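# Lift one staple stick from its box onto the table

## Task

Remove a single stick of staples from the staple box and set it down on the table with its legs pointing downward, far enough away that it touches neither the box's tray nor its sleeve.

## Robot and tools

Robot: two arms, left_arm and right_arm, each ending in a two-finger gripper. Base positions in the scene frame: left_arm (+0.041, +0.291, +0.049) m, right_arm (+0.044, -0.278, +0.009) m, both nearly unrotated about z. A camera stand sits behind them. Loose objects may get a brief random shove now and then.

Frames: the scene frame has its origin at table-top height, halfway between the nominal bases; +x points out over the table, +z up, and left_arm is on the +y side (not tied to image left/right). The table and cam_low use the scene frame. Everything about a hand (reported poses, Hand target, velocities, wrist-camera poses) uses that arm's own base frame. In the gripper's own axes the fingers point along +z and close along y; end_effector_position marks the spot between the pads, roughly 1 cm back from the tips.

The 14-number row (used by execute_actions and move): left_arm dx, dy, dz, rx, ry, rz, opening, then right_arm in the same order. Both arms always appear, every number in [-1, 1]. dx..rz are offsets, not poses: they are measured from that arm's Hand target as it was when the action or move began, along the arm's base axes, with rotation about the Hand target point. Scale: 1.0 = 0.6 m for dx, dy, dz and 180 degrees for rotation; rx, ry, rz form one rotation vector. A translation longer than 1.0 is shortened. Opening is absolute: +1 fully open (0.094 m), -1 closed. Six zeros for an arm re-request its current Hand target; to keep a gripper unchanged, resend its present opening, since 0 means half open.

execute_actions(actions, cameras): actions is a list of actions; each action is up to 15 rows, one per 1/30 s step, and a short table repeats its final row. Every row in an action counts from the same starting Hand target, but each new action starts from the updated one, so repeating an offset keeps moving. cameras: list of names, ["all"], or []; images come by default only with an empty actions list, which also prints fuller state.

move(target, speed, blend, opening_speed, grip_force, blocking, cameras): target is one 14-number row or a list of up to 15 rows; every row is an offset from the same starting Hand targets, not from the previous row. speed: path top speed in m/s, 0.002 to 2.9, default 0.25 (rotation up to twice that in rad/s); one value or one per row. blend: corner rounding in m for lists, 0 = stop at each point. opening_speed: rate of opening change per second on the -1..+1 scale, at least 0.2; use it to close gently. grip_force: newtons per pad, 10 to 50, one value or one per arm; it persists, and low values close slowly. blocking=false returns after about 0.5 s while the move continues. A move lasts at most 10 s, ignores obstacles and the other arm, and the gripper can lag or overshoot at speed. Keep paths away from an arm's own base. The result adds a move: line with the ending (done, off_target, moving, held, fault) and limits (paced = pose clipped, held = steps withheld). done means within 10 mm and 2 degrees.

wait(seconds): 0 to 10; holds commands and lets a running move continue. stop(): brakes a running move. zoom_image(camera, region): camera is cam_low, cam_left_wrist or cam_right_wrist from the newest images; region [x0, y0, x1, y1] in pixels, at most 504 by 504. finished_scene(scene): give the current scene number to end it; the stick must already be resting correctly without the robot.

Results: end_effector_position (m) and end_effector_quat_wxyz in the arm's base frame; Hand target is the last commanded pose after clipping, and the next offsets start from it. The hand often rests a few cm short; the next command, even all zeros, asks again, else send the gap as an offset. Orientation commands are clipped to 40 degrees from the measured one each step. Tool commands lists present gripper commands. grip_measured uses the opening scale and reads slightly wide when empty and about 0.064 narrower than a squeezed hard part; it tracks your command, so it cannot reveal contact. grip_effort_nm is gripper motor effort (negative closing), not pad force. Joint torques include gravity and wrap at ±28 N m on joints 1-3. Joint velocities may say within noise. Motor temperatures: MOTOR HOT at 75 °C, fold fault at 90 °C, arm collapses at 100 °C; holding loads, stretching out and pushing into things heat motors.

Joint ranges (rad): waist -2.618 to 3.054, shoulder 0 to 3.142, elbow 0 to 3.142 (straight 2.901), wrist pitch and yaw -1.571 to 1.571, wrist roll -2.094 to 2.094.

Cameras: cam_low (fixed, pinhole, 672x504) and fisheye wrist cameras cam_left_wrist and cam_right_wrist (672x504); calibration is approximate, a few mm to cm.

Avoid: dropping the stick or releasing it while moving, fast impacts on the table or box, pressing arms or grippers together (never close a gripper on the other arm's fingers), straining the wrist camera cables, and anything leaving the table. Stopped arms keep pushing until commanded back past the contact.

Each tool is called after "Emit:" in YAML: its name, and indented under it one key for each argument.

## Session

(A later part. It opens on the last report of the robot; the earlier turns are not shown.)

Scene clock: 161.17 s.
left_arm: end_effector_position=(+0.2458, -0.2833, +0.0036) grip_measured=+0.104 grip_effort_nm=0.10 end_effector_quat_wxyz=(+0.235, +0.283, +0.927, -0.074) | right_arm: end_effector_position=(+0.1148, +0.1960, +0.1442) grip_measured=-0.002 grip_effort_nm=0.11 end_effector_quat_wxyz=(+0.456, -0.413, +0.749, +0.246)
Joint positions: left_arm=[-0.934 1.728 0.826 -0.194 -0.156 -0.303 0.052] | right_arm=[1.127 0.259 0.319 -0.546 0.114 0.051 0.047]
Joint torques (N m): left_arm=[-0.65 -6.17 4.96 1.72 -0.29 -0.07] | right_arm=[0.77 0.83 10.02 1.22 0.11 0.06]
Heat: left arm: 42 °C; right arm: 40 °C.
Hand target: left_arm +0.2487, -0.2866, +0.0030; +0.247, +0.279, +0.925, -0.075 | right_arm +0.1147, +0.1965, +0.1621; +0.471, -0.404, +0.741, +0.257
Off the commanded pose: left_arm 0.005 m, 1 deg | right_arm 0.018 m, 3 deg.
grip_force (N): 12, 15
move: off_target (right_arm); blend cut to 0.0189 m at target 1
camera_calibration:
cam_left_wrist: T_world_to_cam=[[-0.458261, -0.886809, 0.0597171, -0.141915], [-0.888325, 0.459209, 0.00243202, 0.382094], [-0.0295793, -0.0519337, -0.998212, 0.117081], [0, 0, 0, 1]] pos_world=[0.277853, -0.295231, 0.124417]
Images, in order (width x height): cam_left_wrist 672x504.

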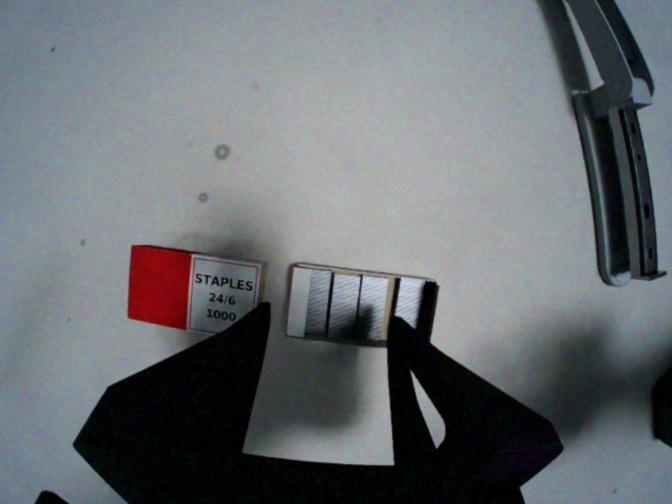

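Emit:
move:
  target: [-0.0045, -0.0067, -0.02, 0, 0, 0, 0.106, 0, 0, 0, 0, 0, 0, 0.0]
  speed: 0.1
  cameras: ["cam_left_wrist"]

Emit:
zoom_image:
  camera: "cam_left_wrist"
  region: [220, 240, 460, 400]

Scene clock: 162.83 s.
left_arm: end_effector_position=(+0.2435, -0.2875, -0.0081) grip_measured=+0.104 grip_effort_nm=0.10 end_effector_quat_wxyz=(+0.236, +0.283, +0.927, -0.074) | right_arm: end_effector_position=(+0.1148, +0.1960, +0.1442) grip_measured=-0.002 grip_effort_nm=0.11 end_effector_quat_wxyz=(+0.456, -0.413, +0.749, +0.246)
Joint positions: left_arm=[-0.949 1.767 0.815 -0.145 -0.163 -0.316 0.052] | right_arm=[1.127 0.259 0.319 -0.546 0.114 0.051 0.047]
Joint torques (N m): left_arm=[-0.69 -6.34 4.74 1.73 -0.29 -0.08] | right_arm=[0.77 0.84 10 1.22 0.11 0.06]
Heat: left arm: 42 °C; right arm: 40 °C.
Hand target: left_arm +0.2461, -0.2906, -0.0090; +0.247, +0.279, +0.925, -0.075 | right_arm +0.1147, +0.1965, +0.1621; +0.471, -0.404, +0.741, +0.257
Off the commanded pose: left_arm 0.004 m, 1 deg | right_arm 0.018 m, 3 deg.
grip_force (N): 12, 15
move: off_target (right_arm)
camera_calibration:
cam_left_wrist: T_world_to_cam=[[-0.458359, -0.886741, 0.0599771, -0.145976], [-0.888288, 0.459283, 0.00184115, 0.382085], [-0.0291791, -0.0524331, -0.998198, 0.104855], [0, 0, 0, 1]] pos_world=[0.275551, -0.29943, 0.112717]
Images, in order (width x height): cam_left_wrist 672x504.

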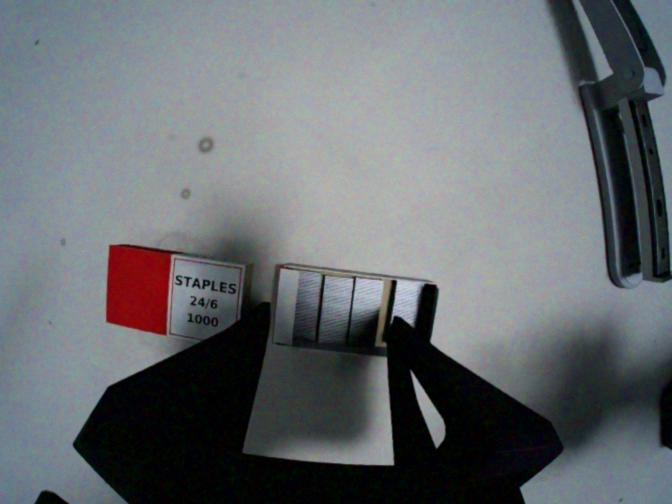

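Scaled by 2.100 from the camera's 672x504 image, which has a finer 960x720 frame.

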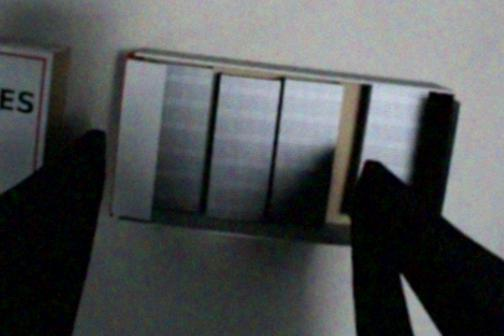

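Emit:
move:
  target:
    - [0.0111, 0.0166, 0, 0, 0, 0, 0.106, 0, 0, 0, 0, 0, 0, 0.0]
    - [0.00185, 0.00277, -0.0067, 0, 0, 0, 0.106, 0, 0, 0, 0, 0, 0, 0.0]
  speed: 0.1
  cameras: ["cam_left_wrist"]

Emit:
zoom_image:
  camera: "cam_left_wrist"
  region: [220, 240, 460, 400]

Scene clock: 165.23 s.
left_arm: end_effector_position=(+0.2424, -0.2837, -0.0141) grip_measured=+0.104 grip_effort_nm=0.10 end_effector_quat_wxyz=(+0.233, +0.284, +0.927, -0.072) | right_arm: end_effector_position=(+0.1148, +0.1960, +0.1442) grip_measured=-0.002 grip_effort_nm=0.12 end_effector_quat_wxyz=(+0.456, -0.413, +0.749, +0.246)
Joint positions: left_arm=[-0.944 1.775 0.797 -0.125 -0.162 -0.31 0.052] | right_arm=[1.127 0.259 0.319 -0.546 0.114 0.051 0.047]
Joint torques (N m): left_arm=[-0.54 -6.2 5.23 1.71 -0.27 -0.07] | right_arm=[0.76 0.83 10.03 1.21 0.11 0.05]
Heat: left arm: 42 °C; right arm: 40 °C.
Hand target: left_arm +0.2471, -0.2890, -0.0131; +0.247, +0.279, +0.925, -0.075 | right_arm +0.1147, +0.1965, +0.1621; +0.471, -0.404, +0.741, +0.257
Off the commanded pose: left_arm 0.007 m, 2 deg | right_arm 0.018 m, 3 deg.
grip_force (N): 12, 15
move: off_target (right_arm)
camera_calibration:
cam_left_wrist: T_world_to_cam=[[-0.459657, -0.886377, 0.055238, -0.142443], [-0.88752, 0.460709, 0.00737161, 0.37969], [-0.0319827, -0.0456364, -0.998446, 0.101599], [0, 0, 0, 1]] pos_world=[0.274757, -0.296548, 0.106511]
Images, in order (width x height): cam_left_wrist 672x504.

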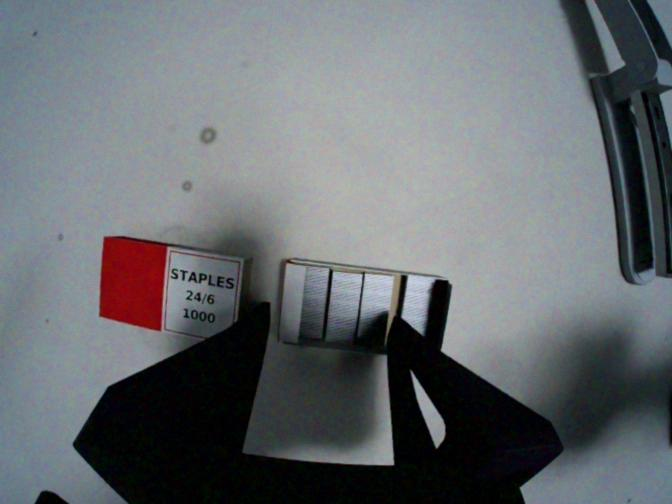

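Scaled by 2.100 from the camera's 672x504 image, which has a finer 960x720 frame.

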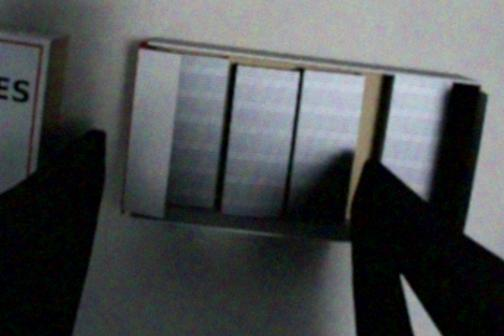

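Emit:
move:
  target: [-0.0014, -0.0021, -0.0092, 0, 0, 0, 0.106, 0, 0, 0, 0, 0, 0, 0.0]
  speed: 0.04
  cameras: ["cam_left_wrist"]

Emit:
zoom_image:
  camera: "cam_left_wrist"
  region: [220, 240, 460, 400]

Scene clock: 166.30 s.
left_arm: end_effector_position=(+0.2443, -0.2860, -0.0177) grip_measured=+0.104 grip_effort_nm=0.10 end_effector_quat_wxyz=(+0.236, +0.282, +0.927, -0.074) | right_arm: end_effector_position=(+0.1148, +0.1960, +0.1442) grip_measured=-0.002 grip_effort_nm=0.11 end_effector_quat_wxyz=(+0.456, -0.413, +0.749, +0.246)
Joint positions: left_arm=[-0.944 1.793 0.797 -0.1 -0.163 -0.315 0.052] | right_arm=[1.127 0.259 0.319 -0.546 0.114 0.051 0.047]
Joint torques (N m): left_arm=[-0.91 -6.23 4.79 1.72 -0.28 -0.08] | right_arm=[0.77 0.85 10.04 1.21 0.12 0.06]
Heat: left arm: 42 °C; right arm: 40 °C.
Hand target: left_arm +0.2463, -0.2902, -0.0186; +0.247, +0.279, +0.925, -0.075 | right_arm +0.1147, +0.1965, +0.1621; +0.471, -0.404, +0.741, +0.257
Off the commanded pose: left_arm 0.005 m, 1 deg | right_arm 0.018 m, 3 deg.
grip_force (N): 12, 15
move: off_target (right_arm)
camera_calibration:
cam_left_wrist: T_world_to_cam=[[-0.455679, -0.888128, 0.0598738, -0.144845], [-0.889679, 0.456584, 0.00161797, 0.381729], [-0.0287744, -0.0525312, -0.998205, 0.0952336], [0, 0, 0, 1]] pos_world=[0.276354, -0.29793, 0.103117]
Images, in order (width x height): cam_left_wrist 672x504.

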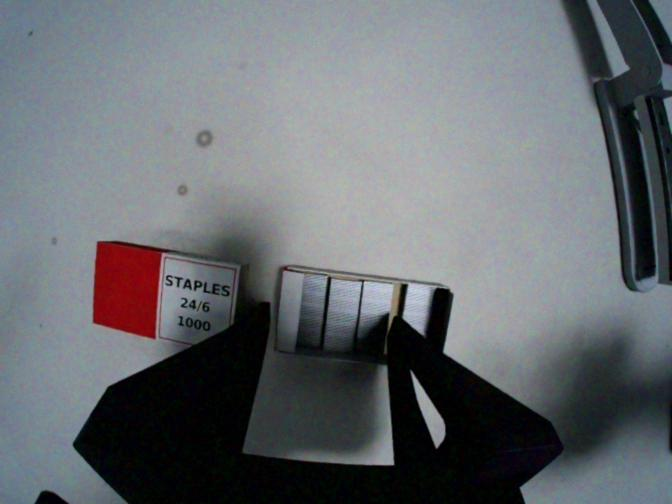

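Scaled by 2.100 from the camera's 672x504 image, which has a finer 960x720 frame.

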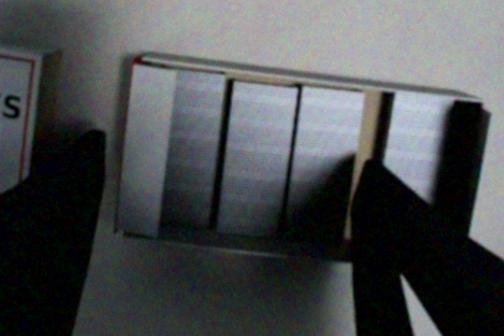

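Emit:
move:
  target: [0, 0, -0.0067, 0, 0, 0, 0.106, 0, 0, 0, 0, 0, 0, 0.0]
  speed: 0.04
  cameras: ["cam_left_wrist", "cam_low"]

Emit:
zoom_image:
  camera: "cam_left_wrist"
  region: [220, 240, 460, 400]

Emit:
zoom_image:
  camera: "cam_low"
  region: [220, 325, 350, 400]

Scene clock: 167.30 s.
left_arm: end_effector_position=(+0.2459, -0.2881, -0.0198) grip_measured=+0.104 grip_effort_nm=0.10 end_effector_quat_wxyz=(+0.239, +0.281, +0.926, -0.076) | right_arm: end_effector_position=(+0.1148, +0.1960, +0.1442) grip_measured=-0.002 grip_effort_nm=0.11 end_effector_quat_wxyz=(+0.456, -0.413, +0.749, +0.246)
Joint positions: left_arm=[-0.944 1.805 0.797 -0.081 -0.163 -0.316 0.052] | right_arm=[1.127 0.259 0.319 -0.546 0.114 0.051 0.047]
Joint torques (N m): left_arm=[-0.92 -6.26 4.36 1.72 -0.28 -0.07] | right_arm=[0.77 0.84 10.04 1.21 0.11 0.06]
Heat: left arm: 42 °C; right arm: 40 °C.
Hand target: left_arm +0.2463, -0.2903, -0.0226; +0.247, +0.279, +0.925, -0.075 | right_arm +0.1147, +0.1965, +0.1621; +0.471, -0.404, +0.741, +0.257
Off the commanded pose: left_arm 0.004 m, 1 deg | right_arm 0.018 m, 3 deg.
grip_force (N): 12, 15
move: off_target (right_arm)
camera_calibration:
cam_left_wrist: T_world_to_cam=[[-0.455475, -0.888012, 0.0630696, -0.145767], [-0.889918, 0.456093, -0.00505796, 0.383793], [-0.0242741, -0.0584305, -0.997996, 0.0902693], [0, 0, 0, 1]] pos_world=[0.277342, -0.299214, 0.101223]
Images, in order (width x height): cam_low 672x504, cam_left_wrist 672x504.

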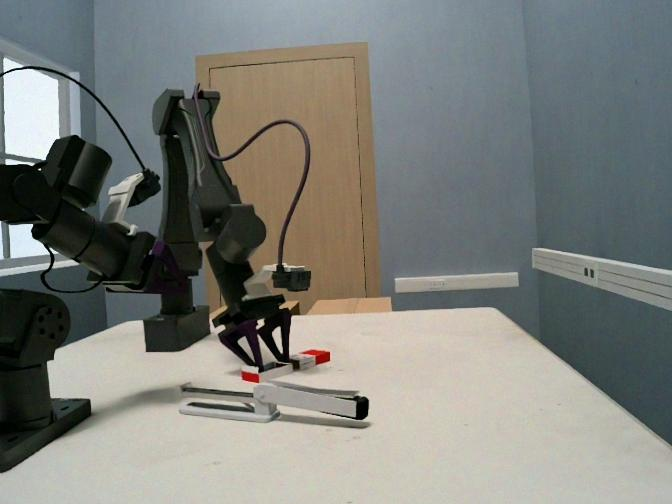

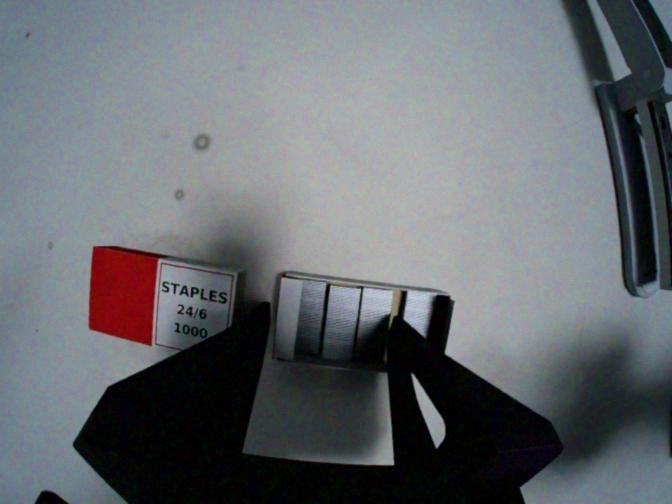

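Scaled by 2.100 from the camera's 672x504 image, which has a finer 960x720 frame.

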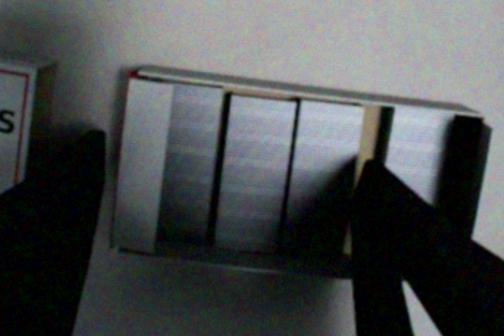

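Scaled by 3.877 from the camera's 672x504 image, which has a finer 960x720 frame.

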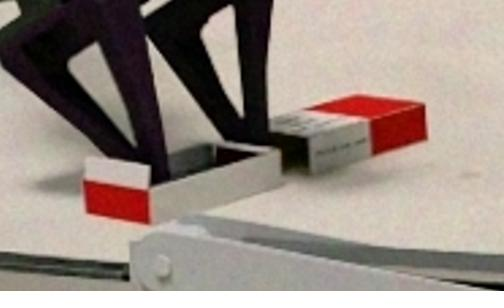

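Emit:
move:
  target:
    - [0, 0, -0.003, 0, 0, 0, 0.106, 0, 0, 0, 0, 0, 0, 0.0]
    - [0, 0, -0.003, 0, 0, 0, -0.14, 0, 0, 0, 0, 0, 0, 0.0]
  speed: 0.04
  opening_speed: 0.2
  cameras: ["cam_left_wrist"]

Emit:
zoom_image:
  camera: "cam_left_wrist"
  region: [220, 240, 460, 400]

Scene clock: 170.10 s.
left_arm: end_effector_position=(+0.2465, -0.2890, -0.0208) grip_measured=-0.138 grip_effort_nm=-0.10 end_effector_quat_wxyz=(+0.240, +0.280, +0.926, -0.077) | right_arm: end_effector_position=(+0.1148, +0.1960, +0.1442) grip_measured=-0.002 grip_effort_nm=0.11 end_effector_quat_wxyz=(+0.456, -0.413, +0.749, +0.246)
Joint positions: left_arm=[-0.944 1.81 0.797 -0.073 -0.163 -0.316 0.04] | right_arm=[1.127 0.259 0.319 -0.546 0.114 0.051 0.047]
Joint torques (N m): left_arm=[-0.91 -6.28 4.16 1.72 -0.28 -0.07] | right_arm=[0.76 0.84 10.03 1.21 0.11 0.06]
Heat: left arm: 42 °C; right arm: 41 °C.
Hand target: left_arm +0.2463, -0.2903, -0.0243; +0.247, +0.279, +0.925, -0.075 | right_arm +0.1147, +0.1965, +0.1621; +0.471, -0.404, +0.741, +0.257
Off the commanded pose: left_arm 0.004 m, 1 deg | right_arm 0.018 m, 3 deg.
grip_force (N): 12, 15
move: off_target (right_arm)
camera_calibration:
cam_left_wrist: T_world_to_cam=[[-0.455273, -0.888005, 0.0646084, -0.14622], [-0.890066, 0.455766, -0.00773965, 0.384712], [-0.0225735, -0.0610293, -0.997881, 0.0880876], [0, 0, 0, 1]] pos_world=[0.277838, -0.299807, 0.100326]
Images, in order (width x height): cam_left_wrist 672x504.

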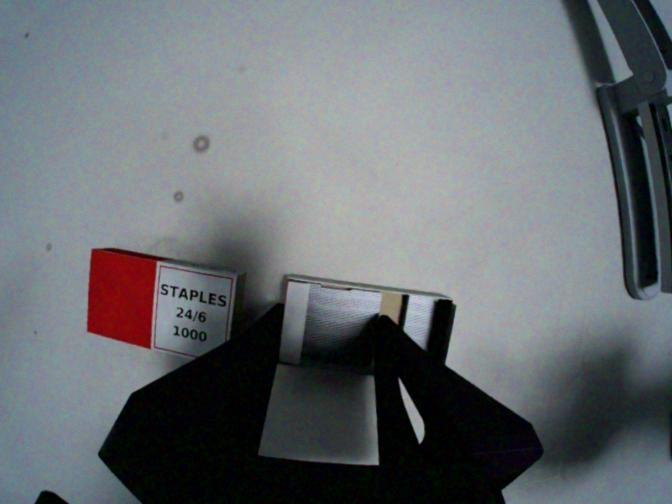

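Scaled by 2.100 from the camera's 672x504 image, which has a finer 960x720 frame.

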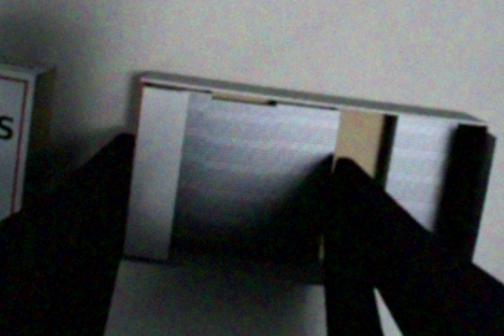

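Emit:
move:
  target: [0, 0, 0, 0, 0, 0, -0.22, 0, 0, 0, 0, 0, 0, 0.0]
  speed: 0.04
  opening_speed: 0.2
  cameras: ["cam_left_wrist"]

Emit:
zoom_image:
  camera: "cam_left_wrist"
  region: [220, 240, 460, 400]

Scene clock: 170.97 s.
left_arm: end_effector_position=(+0.2465, -0.2890, -0.0208) grip_measured=-0.160 grip_effort_nm=-0.33 end_effector_quat_wxyz=(+0.240, +0.280, +0.926, -0.077) | right_arm: end_effector_position=(+0.1148, +0.1960, +0.1442) grip_measured=-0.002 grip_effort_nm=0.11 end_effector_quat_wxyz=(+0.456, -0.413, +0.749, +0.246)
Joint positions: left_arm=[-0.944 1.81 0.797 -0.073 -0.163 -0.316 0.039] | right_arm=[1.127 0.259 0.319 -0.546 0.114 0.051 0.047]
Joint torques (N m): left_arm=[-0.91 -6.28 4.16 1.72 -0.28 -0.07] | right_arm=[0.76 0.84 10.03 1.22 0.11 0.05]
Heat: left arm: 42 °C; right arm: 41 °C.
Hand target: left_arm +0.2463, -0.2903, -0.0243; +0.247, +0.279, +0.925, -0.075 | right_arm +0.1147, +0.1965, +0.1621; +0.471, -0.404, +0.741, +0.257
Off the commanded pose: left_arm 0.004 m, 1 deg | right_arm 0.018 m, 3 deg.
grip_force (N): 12, 15
move: off_target (right_arm)
camera_calibration:
cam_left_wrist: T_world_to_cam=[[-0.455273, -0.888005, 0.0646084, -0.14622], [-0.890066, 0.455766, -0.00773965, 0.384712], [-0.0225735, -0.0610293, -0.997881, 0.0880876], [0, 0, 0, 1]] pos_world=[0.277838, -0.299807, 0.100326]
Images, in order (width x height): cam_left_wrist 672x504.

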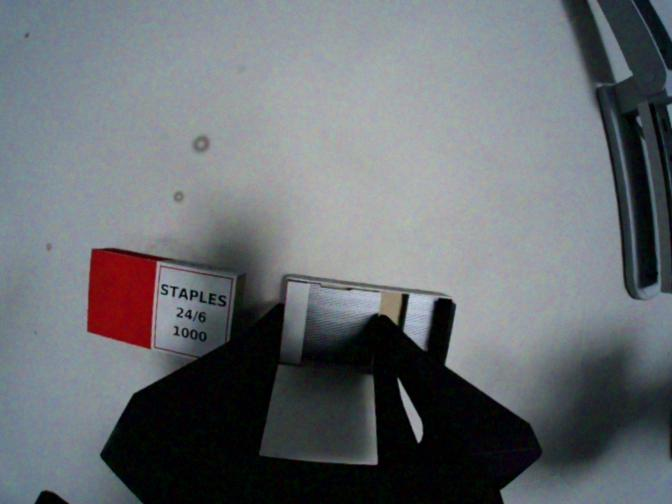

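Scaled by 2.100 from the camera's 672x504 image, which has a finer 960x720 frame.

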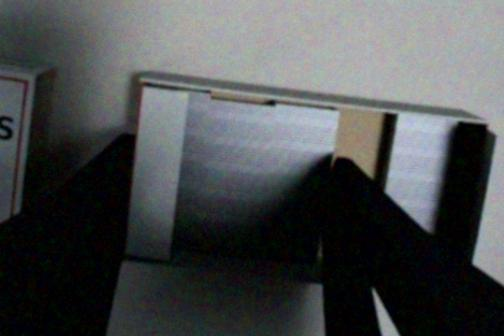

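Emit:
move:
  target: [0, 0, 0.09, 0, 0, 0, -0.22, 0, 0, 0, 0, 0, 0, 0.0]
  speed: 0.08
  cameras: ["cam_left_wrist", "cam_low"]

Emit:
zoom_image:
  camera: "cam_low"
  region: [200, 285, 350, 385]

Scene clock: 173.03 s.
left_arm: end_effector_position=(+0.2385, -0.2779, +0.0074) grip_measured=-0.162 grip_effort_nm=-0.33 end_effector_quat_wxyz=(+0.218, +0.284, +0.932, -0.061) | right_arm: end_effector_position=(+0.1148, +0.1960, +0.1442) grip_measured=-0.002 grip_effort_nm=0.11 end_effector_quat_wxyz=(+0.456, -0.413, +0.749, +0.246)
Joint positions: left_arm=[-0.944 1.71 0.849 -0.28 -0.163 -0.316 0.039] | right_arm=[1.127 0.259 0.319 -0.546 0.114 0.051 0.047]
Joint torques (N m): left_arm=[-0.92 -9.92 7.64 1.3 -0.28 -0.07] | right_arm=[0.77 0.85 10.03 1.21 0.11 0.05]
Heat: left arm: 42 °C; right arm: 41 °C.
Hand target: left_arm +0.2463, -0.2903, +0.0296; +0.247, +0.279, +0.925, -0.075 | right_arm +0.1147, +0.1965, +0.1621; +0.471, -0.404, +0.741, +0.257
Off the commanded pose: left_arm 0.027 m, 4 deg | right_arm 0.018 m, 3 deg.
grip_force (N): 12, 15
move: off_target (left_arm, right_arm)
camera_calibration:
cam_left_wrist: T_world_to_cam=[[-0.453317, -0.890474, 0.0394885, -0.14275], [-0.889634, 0.454748, 0.0419068, 0.371908], [-0.0552742, -0.0161332, -0.998341, 0.137055], [0, 0, 0, 1]] pos_world=[0.273726, -0.294028, 0.126879]
Images, in order (width x height): cam_low 672x504, cam_left_wrist 672x504.

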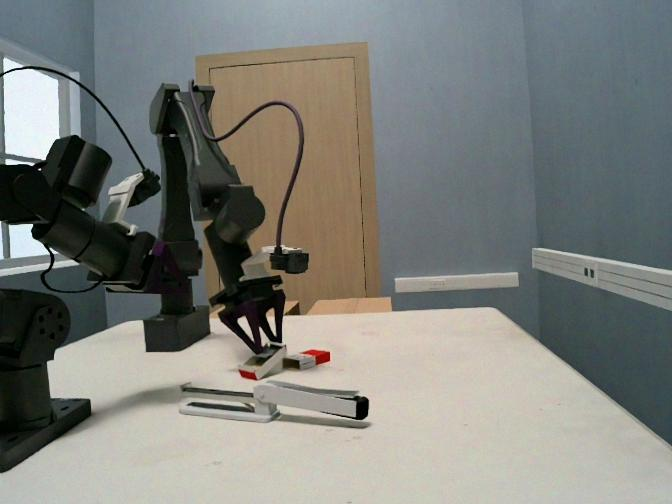

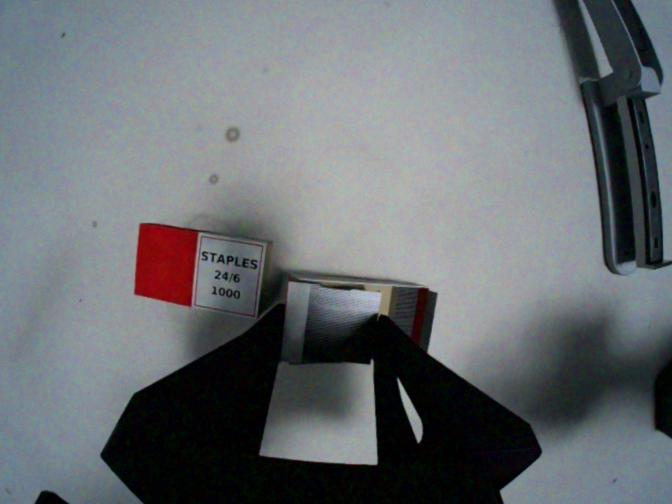

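Scaled by 3.360 from the camera's 672x504 image, which has a finer 960x720 frame.

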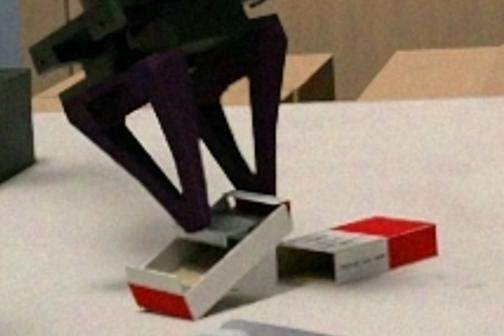

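Emit:
zoom_image:
  camera: "cam_left_wrist"
  region: [260, 250, 460, 390]

Scaled by 2.520 from the camera's 672x504 image, which has a finer 960x720 frame.

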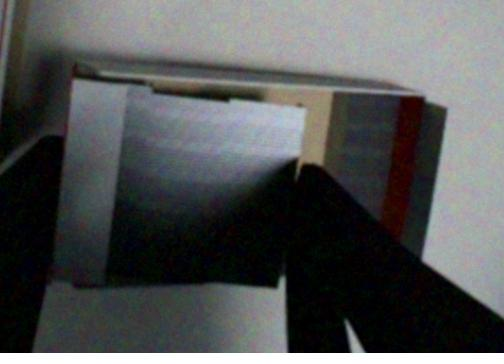

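Emit:
move:
  target: [0, 0, -0.088, 0, 0, 0, -0.22, 0, 0, 0, 0, 0, 0, 0.0]
  speed: 0.06
  cameras: ["cam_left_wrist", "cam_low"]

Emit:
zoom_image:
  camera: "cam_low"
  region: [200, 305, 350, 405]

Emit:
zoom_image:
  camera: "cam_left_wrist"
  region: [260, 250, 460, 390]

Scene clock: 176.43 s.
left_arm: end_effector_position=(+0.2458, -0.2879, -0.0202) grip_measured=-0.162 grip_effort_nm=-0.33 end_effector_quat_wxyz=(+0.238, +0.280, +0.927, -0.076) | right_arm: end_effector_position=(+0.1148, +0.1960, +0.1442) grip_measured=-0.002 grip_effort_nm=0.11 end_effector_quat_wxyz=(+0.456, -0.413, +0.749, +0.246)
Joint positions: left_arm=[-0.944 1.806 0.797 -0.081 -0.164 -0.317 0.039] | right_arm=[1.127 0.259 0.319 -0.546 0.114 0.051 0.047]
Joint torques (N m): left_arm=[-0.91 -6.23 4.31 1.75 -0.28 -0.06] | right_arm=[0.77 0.84 10.02 1.22 0.12 0.05]
Heat: left arm: 42 °C; right arm: 41 °C.
Hand target: left_arm +0.2463, -0.2903, -0.0231; +0.247, +0.279, +0.925, -0.075 | right_arm +0.1147, +0.1965, +0.1621; +0.471, -0.404, +0.741, +0.257
Off the commanded pose: left_arm 0.004 m, 1 deg | right_arm 0.018 m, 3 deg.
grip_force (N): 12, 15
move: off_target (right_arm)
camera_calibration:
cam_left_wrist: T_world_to_cam=[[-0.45411, -0.888716, 0.0629942, -0.146189], [-0.890593, 0.454783, -0.00402483, 0.38353], [-0.0250718, -0.0579299, -0.998006, 0.0902498], [0, 0, 0, 1]] pos_world=[0.277446, -0.299115, 0.100823]
Images, in order (width x height): cam_low 672x504, cam_left_wrist 672x504.

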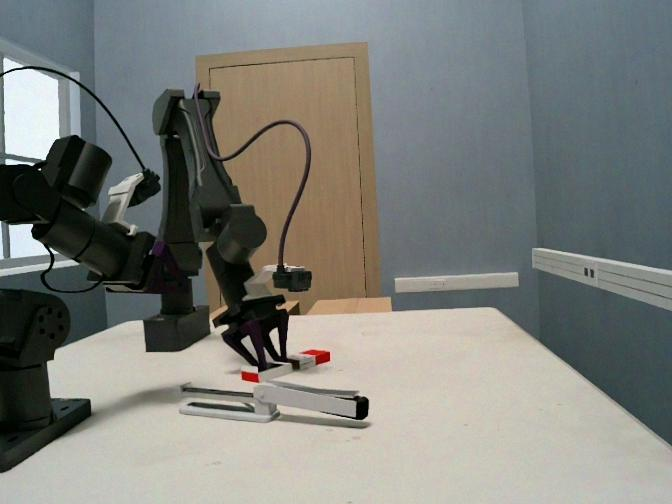

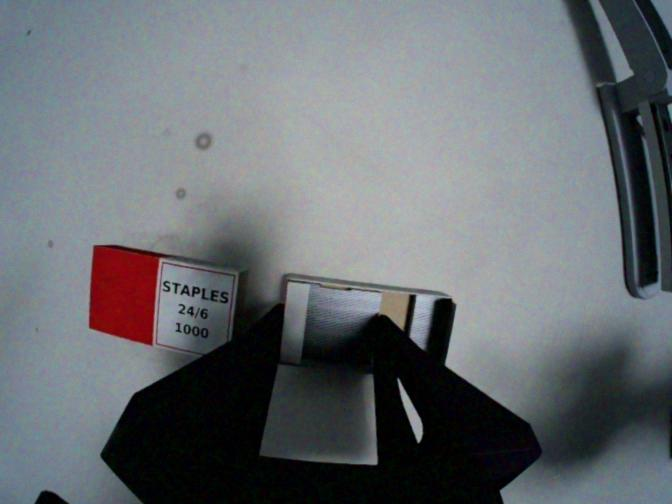

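Scaled by 3.360 from the camera's 672x504 image, which has a finer 960x720 frame.

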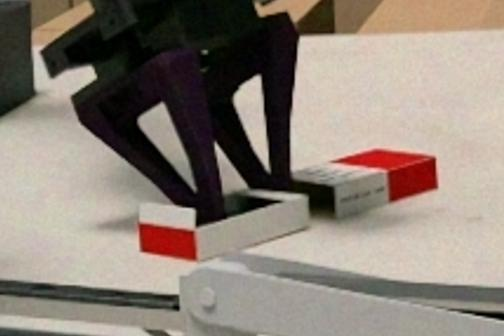

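Scaled by 2.520 from the camera's 672x504 image, which has a finer 960x720 frame.

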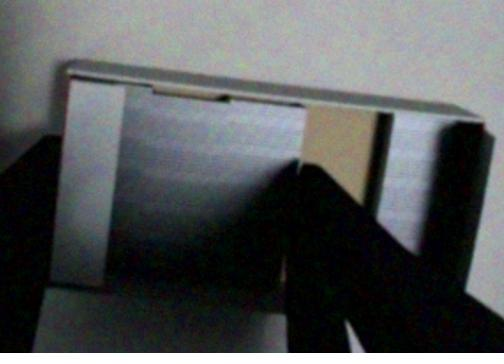

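Emit:
move:
  target:
    - [0, 0, 0, 0, 0, 0, 0.0, 0, 0, 0, 0, 0, 0, 0.0]
    - [0, 0, -0.005, -0.0230, 0.0154, 0, 0.0, 0, 0, 0, 0, 0, 0, 0.0]
  speed: 0.05
  opening_speed: 0.4
  cameras: ["cam_left_wrist"]

Emit:
zoom_image:
  camera: "cam_left_wrist"
  region: [240, 250, 460, 390]

Scene clock: 181.80 s.
left_arm: end_effector_position=(+0.2451, -0.2908, -0.0231) grip_measured=-0.002 grip_effort_nm=0.10 end_effector_quat_wxyz=(+0.234, +0.275, +0.926, -0.108) | right_arm: end_effector_position=(+0.1148, +0.1960, +0.1442) grip_measured=-0.002 grip_effort_nm=0.12 end_effector_quat_wxyz=(+0.456, -0.413, +0.749, +0.246)
Joint positions: left_arm=[-0.92 1.806 0.766 -0.018 -0.098 -0.318 0.047] | right_arm=[1.127 0.259 0.319 -0.546 0.114 0.051 0.047]
Joint torques (N m): left_arm=[0.55 -6.52 4.14 1.73 0 -0.07] | right_arm=[0.79 0.85 10.03 1.21 0.11 0.06]
Heat: left arm: 42 °C; right arm: 41 °C.
Hand target: left_arm +0.2464, -0.2903, -0.0261; +0.235, +0.268, +0.927, -0.115 | right_arm +0.1147, +0.1965, +0.1621; +0.471, -0.404, +0.741, +0.257
Off the commanded pose: left_arm 0.003 m, 1 deg | right_arm 0.018 m, 3 deg.
grip_force (N): 12, 15
move: off_target (right_arm)
camera_calibration:
cam_left_wrist: T_world_to_cam=[[-0.456789, -0.880215, 0.128709, -0.144215], [-0.888055, 0.459664, -0.00816145, 0.384906], [-0.051979, -0.118029, -0.991649, 0.0764059], [0, 0, 0, 1]] pos_world=[0.279914, -0.294849, 0.0974709]
Images, in order (width x height): cam_left_wrist 672x504.

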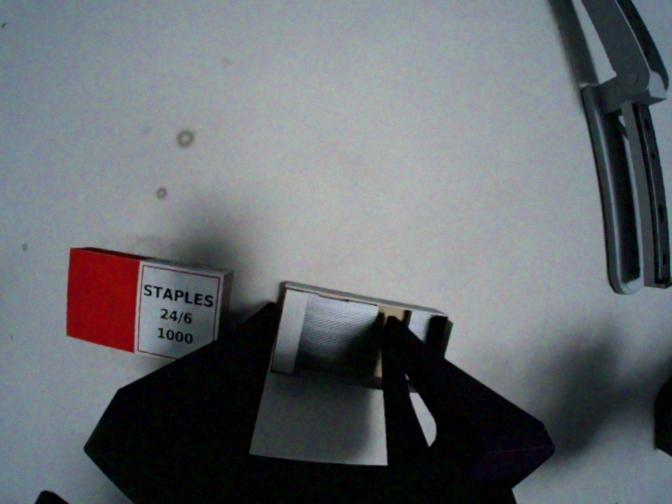

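Scaled by 2.291 from the camera's 672x504 image, which has a finer 960x720 frame.

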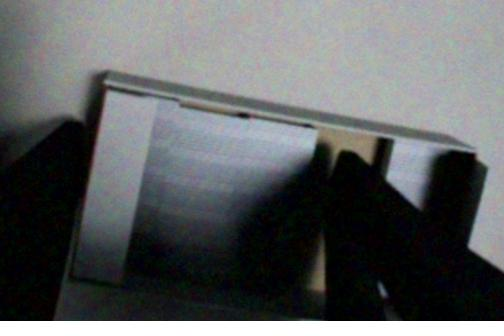

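Emit:
move:
  target: [0, 0, 0, 0, 0, 0, -0.24, 0, 0, 0, 0, 0, 0, 0.0]
  speed: 0.05
  opening_speed: 0.3
  grip_force: [15, 15]
  cameras: ["cam_left_wrist"]

Emit:
zoom_image:
  camera: "cam_left_wrist"
  region: [240, 250, 460, 390]

Scene clock: 183.40 s.
left_arm: end_effector_position=(+0.2448, -0.2916, -0.0230) grip_measured=-0.154 grip_effort_nm=-0.37 end_effector_quat_wxyz=(+0.234, +0.275, +0.926, -0.110) | right_arm: end_effector_position=(+0.1148, +0.1960, +0.1442) grip_measured=-0.002 grip_effort_nm=0.11 end_effector_quat_wxyz=(+0.456, -0.413, +0.749, +0.246)
Joint positions: left_arm=[-0.92 1.806 0.766 -0.015 -0.094 -0.318 0.04] | right_arm=[1.127 0.259 0.319 -0.546 0.114 0.051 0.047]
Joint torques (N m): left_arm=[0.57 -6.53 4.11 1.71 -0.03 -0.06] | right_arm=[0.77 0.84 10.06 1.21 0.11 0.06]
Heat: left arm: 42 °C; right arm: 41 °C.
Hand target: left_arm +0.2464, -0.2903, -0.0261; +0.235, +0.268, +0.927, -0.115 | right_arm +0.1147, +0.1965, +0.1621; +0.471, -0.404, +0.741, +0.257
Off the commanded pose: left_arm 0.004 m, 1 deg | right_arm 0.018 m, 3 deg.
grip_force (N): 15, 15
move: off_target (right_arm)
camera_calibration:
cam_left_wrist: T_world_to_cam=[[-0.458436, -0.878749, 0.132805, -0.144079], [-0.887087, 0.461528, -0.00832232, 0.38516], [-0.0539802, -0.121625, -0.991107, 0.0759086], [0, 0, 0, 1]] pos_world=[0.279717, -0.295139, 0.0975735]
Images, in order (width x height): cam_left_wrist 672x504.

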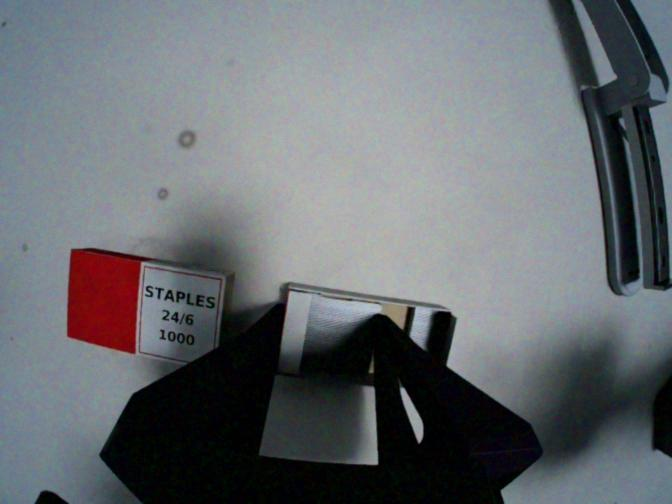

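Scaled by 2.291 from the camera's 672x504 image, which has a finer 960x720 frame.

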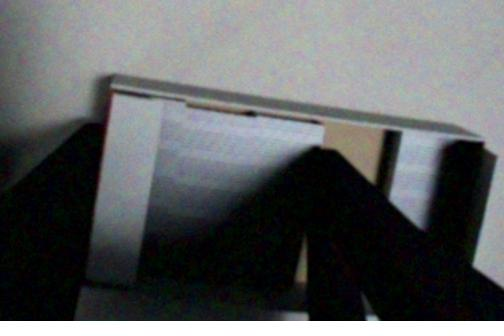

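Emit:
move:
  target: [0, 0, 0.09, 0, 0, 0, -0.24, 0, 0, 0, 0, 0, 0, 0.0]
  speed: 0.08
  cameras: ["cam_left_wrist", "cam_low"]

Emit:
zoom_image:
  camera: "cam_low"
  region: [200, 285, 350, 385]

Emit:
zoom_image:
  camera: "cam_left_wrist"
  region: [240, 250, 460, 390]

Scene clock: 185.07 s.
left_arm: end_effector_position=(+0.2348, -0.2809, +0.0062) grip_measured=-0.155 grip_effort_nm=-0.38 end_effector_quat_wxyz=(+0.209, +0.279, +0.932, -0.097) | right_arm: end_effector_position=(+0.1148, +0.1960, +0.1442) grip_measured=-0.002 grip_effort_nm=0.12 end_effector_quat_wxyz=(+0.456, -0.413, +0.749, +0.246)
Joint positions: left_arm=[-0.92 1.695 0.817 -0.234 -0.086 -0.318 0.04] | right_arm=[1.127 0.259 0.319 -0.546 0.114 0.051 0.047]
Joint torques (N m): left_arm=[0.58 -9.73 7.62 1.36 -0.11 -0.06] | right_arm=[0.76 0.84 10.02 1.22 0.11 0.05]
Heat: left arm: 42 °C; right arm: 41 °C.
Hand target: left_arm +0.2464, -0.2903, +0.0279; +0.235, +0.268, +0.927, -0.115 | right_arm +0.1147, +0.1965, +0.1621; +0.471, -0.404, +0.741, +0.257
Off the commanded pose: left_arm 0.026 m, 4 deg | right_arm 0.018 m, 3 deg.
grip_force (N): 15, 15
move: off_target (left_arm, right_arm)
camera_calibration:
cam_left_wrist: T_world_to_cam=[[-0.456386, -0.882276, 0.115333, -0.14455], [-0.884773, 0.463723, 0.0462462, 0.37147], [-0.0942843, -0.0809373, -0.99225, 0.126522], [0, 0, 0, 1]] pos_world=[0.274625, -0.289552, 0.125034]
Images, in order (width x height): cam_low 672x504, cam_left_wrist 672x504.

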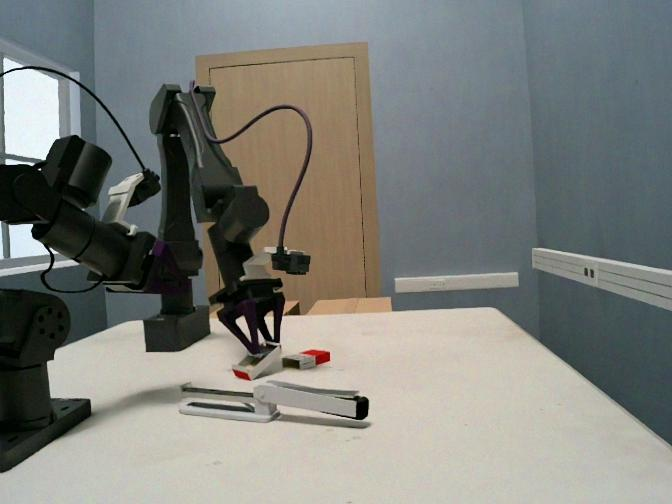

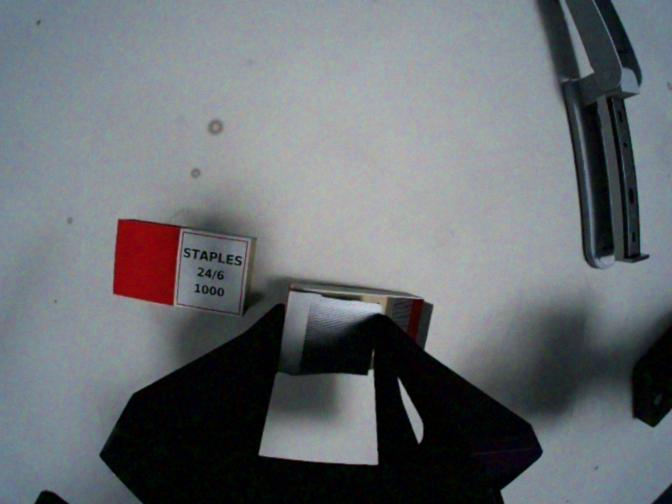

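Scaled by 3.360 from the camera's 672x504 image, which has a finer 960x720 frame.

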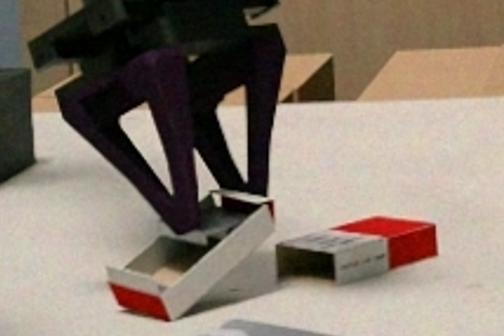

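Scaled by 2.291 from the camera's 672x504 image, which has a finer 960x720 frame.

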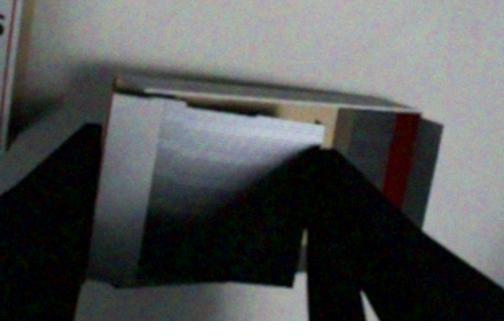

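Emit:
move:
  target:
    - [0, 0, -0.088, 0, 0, 0, -0.24, 0, 0, 0, 0, 0, 0, 0.0]
    - [0, 0, -0.088, 0, 0, 0, 0.0, 0, 0, 0, 0, 0, 0, 0.0]
  speed: 0.06
  opening_speed: 0.3
  cameras: ["cam_left_wrist"]

Emit:
zoom_image:
  camera: "cam_left_wrist"
  region: [240, 250, 460, 390]

Scene clock: 188.67 s.
left_arm: end_effector_position=(+0.2418, -0.2903, -0.0227) grip_measured=-0.002 grip_effort_nm=0.10 end_effector_quat_wxyz=(+0.228, +0.276, +0.927, -0.112) | right_arm: end_effector_position=(+0.1148, +0.1960, +0.1442) grip_measured=-0.002 grip_effort_nm=0.11 end_effector_quat_wxyz=(+0.456, -0.413, +0.749, +0.246)
Joint positions: left_arm=[-0.92 1.798 0.764 -0.03 -0.085 -0.318 0.047] | right_arm=[1.127 0.259 0.319 -0.546 0.114 0.051 0.047]
Joint torques (N m): left_arm=[0.58 -6.15 4.4 1.79 -0.11 -0.06] | right_arm=[0.77 0.85 10.02 1.22 0.11 0.05]
Heat: left arm: 42 °C; right arm: 41 °C.
Hand target: left_arm +0.2463, -0.2903, -0.0250; +0.235, +0.268, +0.927, -0.115 | right_arm +0.1147, +0.1965, +0.1621; +0.471, -0.404, +0.741, +0.257
Off the commanded pose: left_arm 0.005 m, 1 deg | right_arm 0.018 m, 3 deg.
grip_force (N): 15, 15
move: off_target (right_arm)
camera_calibration:
cam_left_wrist: T_world_to_cam=[[-0.460149, -0.877236, 0.136823, -0.143469], [-0.885378, 0.464862, 0.00283282, 0.382772], [-0.0660891, -0.119837, -0.990591, 0.0796749], [0, 0, 0, 1]] pos_world=[0.278147, -0.294244, 0.0974708]
Images, in order (width x height): cam_left_wrist 672x504.

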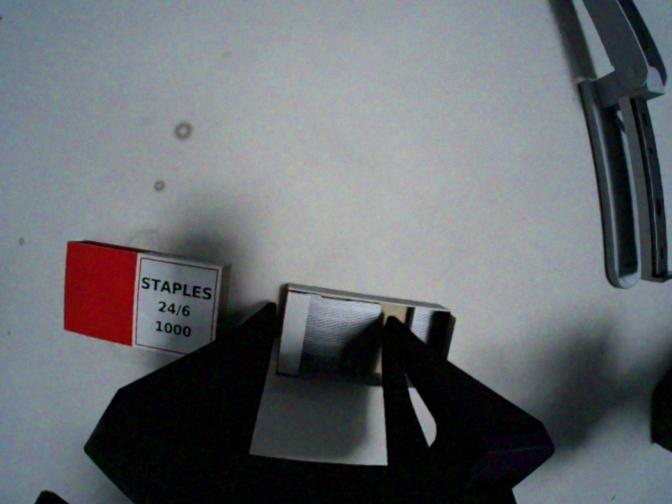

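Scaled by 2.291 from the camera's 672x504 image, which has a finer 960x720 frame.

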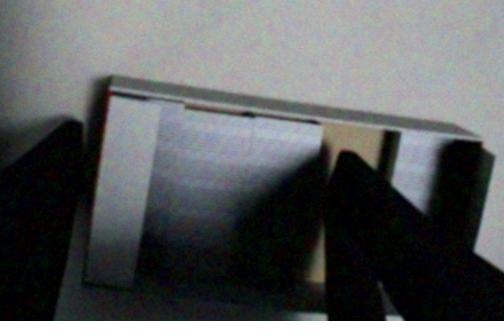

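Emit:
move:
  target:
    - [0, 0, 0.10, 0, 0, 0, 0.0, 0, 0, 0, 0, 0, 0, 0.0]
    - [-0.037, -0.0555, 0.15, 0.0230, -0.0154, 0, 0.0, 0, 0, 0, 0, 0, 0, 0.0]
  speed: 0.15
  blend: [0.02, 0]
  cameras: ["cam_left_wrist"]

Emit:
zoom_image:
  camera: "cam_left_wrist"
  region: [240, 180, 420, 320]

Scene clock: 190.73 s.
left_arm: end_effector_position=(+0.2161, -0.3159, +0.0512) grip_measured=-0.002 grip_effort_nm=0.10 end_effector_quat_wxyz=(+0.228, +0.288, +0.927, -0.069) | right_arm: end_effector_position=(+0.1148, +0.1960, +0.1442) grip_measured=-0.002 grip_effort_nm=0.11 end_effector_quat_wxyz=(+0.456, -0.413, +0.749, +0.246)
Joint positions: left_arm=[-1.075 1.679 1.004 -0.463 -0.216 -0.424 0.047] | right_arm=[1.127 0.259 0.319 -0.546 0.114 0.051 0.047]
Joint torques (N m): left_arm=[-0.13 -7.66 8.39 1.3 -0.34 -0.08] | right_arm=[0.77 0.84 10.03 1.22 0.11 0.06]
Heat: left arm: 42 °C; right arm: 41 °C.
Hand target: left_arm +0.2241, -0.3236, +0.0651; +0.247, +0.279, +0.925, -0.075 | right_arm +0.1147, +0.1965, +0.1621; +0.471, -0.404, +0.741, +0.257
Off the commanded pose: left_arm 0.018 m, 3 deg | right_arm 0.018 m, 3 deg.
grip_force (N): 15, 15
move: off_target (left_arm, right_arm)
camera_calibration:
cam_left_wrist: T_world_to_cam=[[-0.465044, -0.883943, 0.0487823, -0.184392], [-0.884415, 0.466325, 0.0187153, 0.371266], [-0.0392916, -0.0344404, -0.998634, 0.169685], [0, 0, 0, 1]] pos_world=[0.24927, -0.330279, 0.1715]
Images, in order (width x height): cam_left_wrist 672x504.

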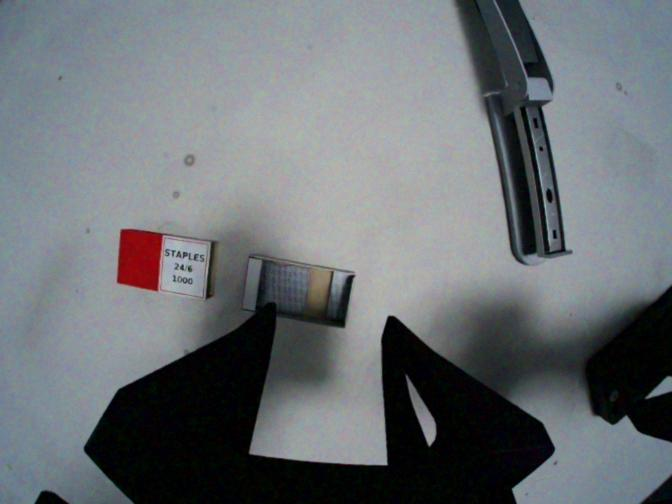

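Scaled by 2.800 from the camera's 672x504 image, which has a finer 960x720 frame.

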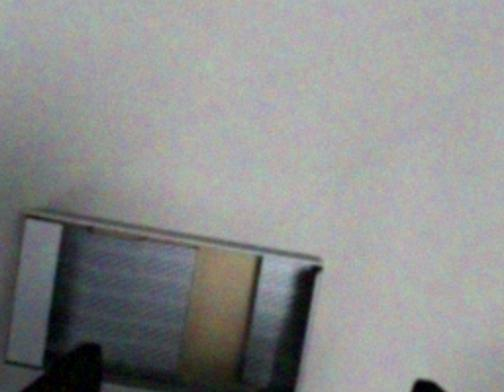

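Emit:
move:
  target: [-0.05, 0.22, 0.12, 0, 0, 0, 0.0, 0, 0, 0, 0, 0, 0, 0.0]
  speed: 0.25
  cameras: []

Emit:
move:
  target: [0, 0, 0, 0, 0, 0, 0.0, 0.15, 0.1, -0.15, 0, 0, 0, 0.0]
  speed: 0.15
  cameras: ["cam_right_wrist"]

Emit:
zoom_image:
  camera: "cam_right_wrist"
  region: [240, 180, 440, 380]

Scene clock: 193.97 s.
left_arm: end_effector_position=(+0.1937, -0.1945, +0.1355) grip_measured=-0.002 grip_effort_nm=0.10 end_effector_quat_wxyz=(+0.244, +0.280, +0.925, -0.075) | right_arm: end_effector_position=(+0.1148, +0.1960, +0.1442) grip_measured=-0.002 grip_effort_nm=0.12 end_effector_quat_wxyz=(+0.456, -0.413, +0.749, +0.246)
Joint positions: left_arm=[-0.885 1.109 0.866 -0.83 -0.143 -0.261 0.047] | right_arm=[1.127 0.259 0.319 -0.546 0.114 0.051 0.047]
Joint torques (N m): left_arm=[0.54 -3.51 6.15 1.38 -0.12 0.07] | right_arm=[0.77 0.84 10.03 1.22 0.12 0.06]
Heat: left arm: 42 °C; right arm: 41 °C.
Hand target: left_arm +0.1942, -0.1916, +0.1371; +0.248, +0.279, +0.925, -0.075 | right_arm +0.1147, +0.1965, +0.1621; +0.471, -0.404, +0.741, +0.257
Off the commanded pose: left_arm 0.003 m, 0 deg | right_arm 0.018 m, 3 deg.
grip_force (N): 15, 15
move: off_target (right_arm)
No camera images: "cameras" was empty.

Scene clock: 196.17 s.
left_arm: end_effector_position=(+0.1936, -0.1945, +0.1355) grip_measured=-0.002 grip_effort_nm=0.10 end_effector_quat_wxyz=(+0.244, +0.280, +0.925, -0.075) | right_arm: end_effector_position=(+0.2031, +0.2558, +0.0691) grip_measured=-0.002 grip_effort_nm=0.11 end_effector_quat_wxyz=(+0.466, -0.405, +0.745, +0.253)
Joint positions: left_arm=[-0.885 1.109 0.866 -0.831 -0.143 -0.26 0.047] | right_arm=[0.8 1.25 0.159 0.63 -0.175 -0.088 0.047]
Joint torques (N m): left_arm=[0.53 -3.51 6.13 1.38 -0.12 0.09] | right_arm=[-0.73 -2.59 5.6 1.42 -0.21 -0.03]
Heat: left arm: 41 °C; right arm: 41 °C.
Hand target: left_arm +0.1942, -0.1916, +0.1371; +0.248, +0.279, +0.925, -0.075 | right_arm +0.2047, +0.2565, +0.0721; +0.471, -0.404, +0.741, +0.257
Off the commanded pose: left_arm 0.003 m, 0 deg | right_arm 0.003 m, 1 deg.
grip_force (N): 15, 15
move: done
camera_calibration:
cam_right_wrist: T_world_to_cam=[[0.861812, -0.499063, 0.0906404, -0.0519664], [-0.362087, -0.730447, -0.579086, 0.335016], [0.355208, 0.466243, -0.810212, -0.0193047], [0, 0, 0, 1]] pos_world=[0.172947, 0.227777, 0.183072]
Images, in order (width x height): cam_right_wrist 672x504.

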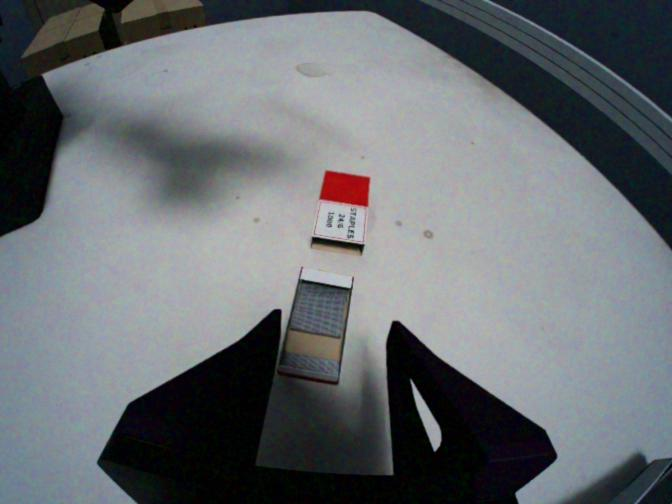

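Scaled by 2.520 from the camera's 672x504 image, which has a finer 960x720 frame.

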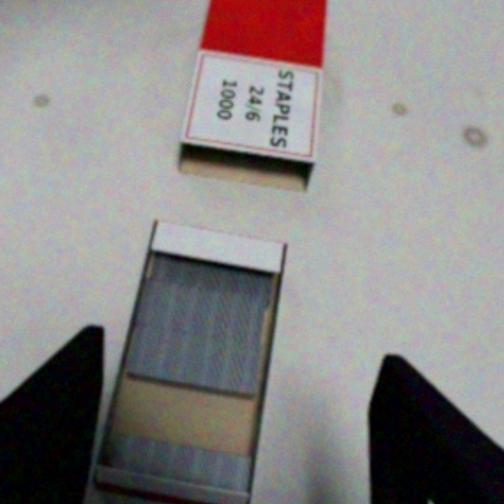

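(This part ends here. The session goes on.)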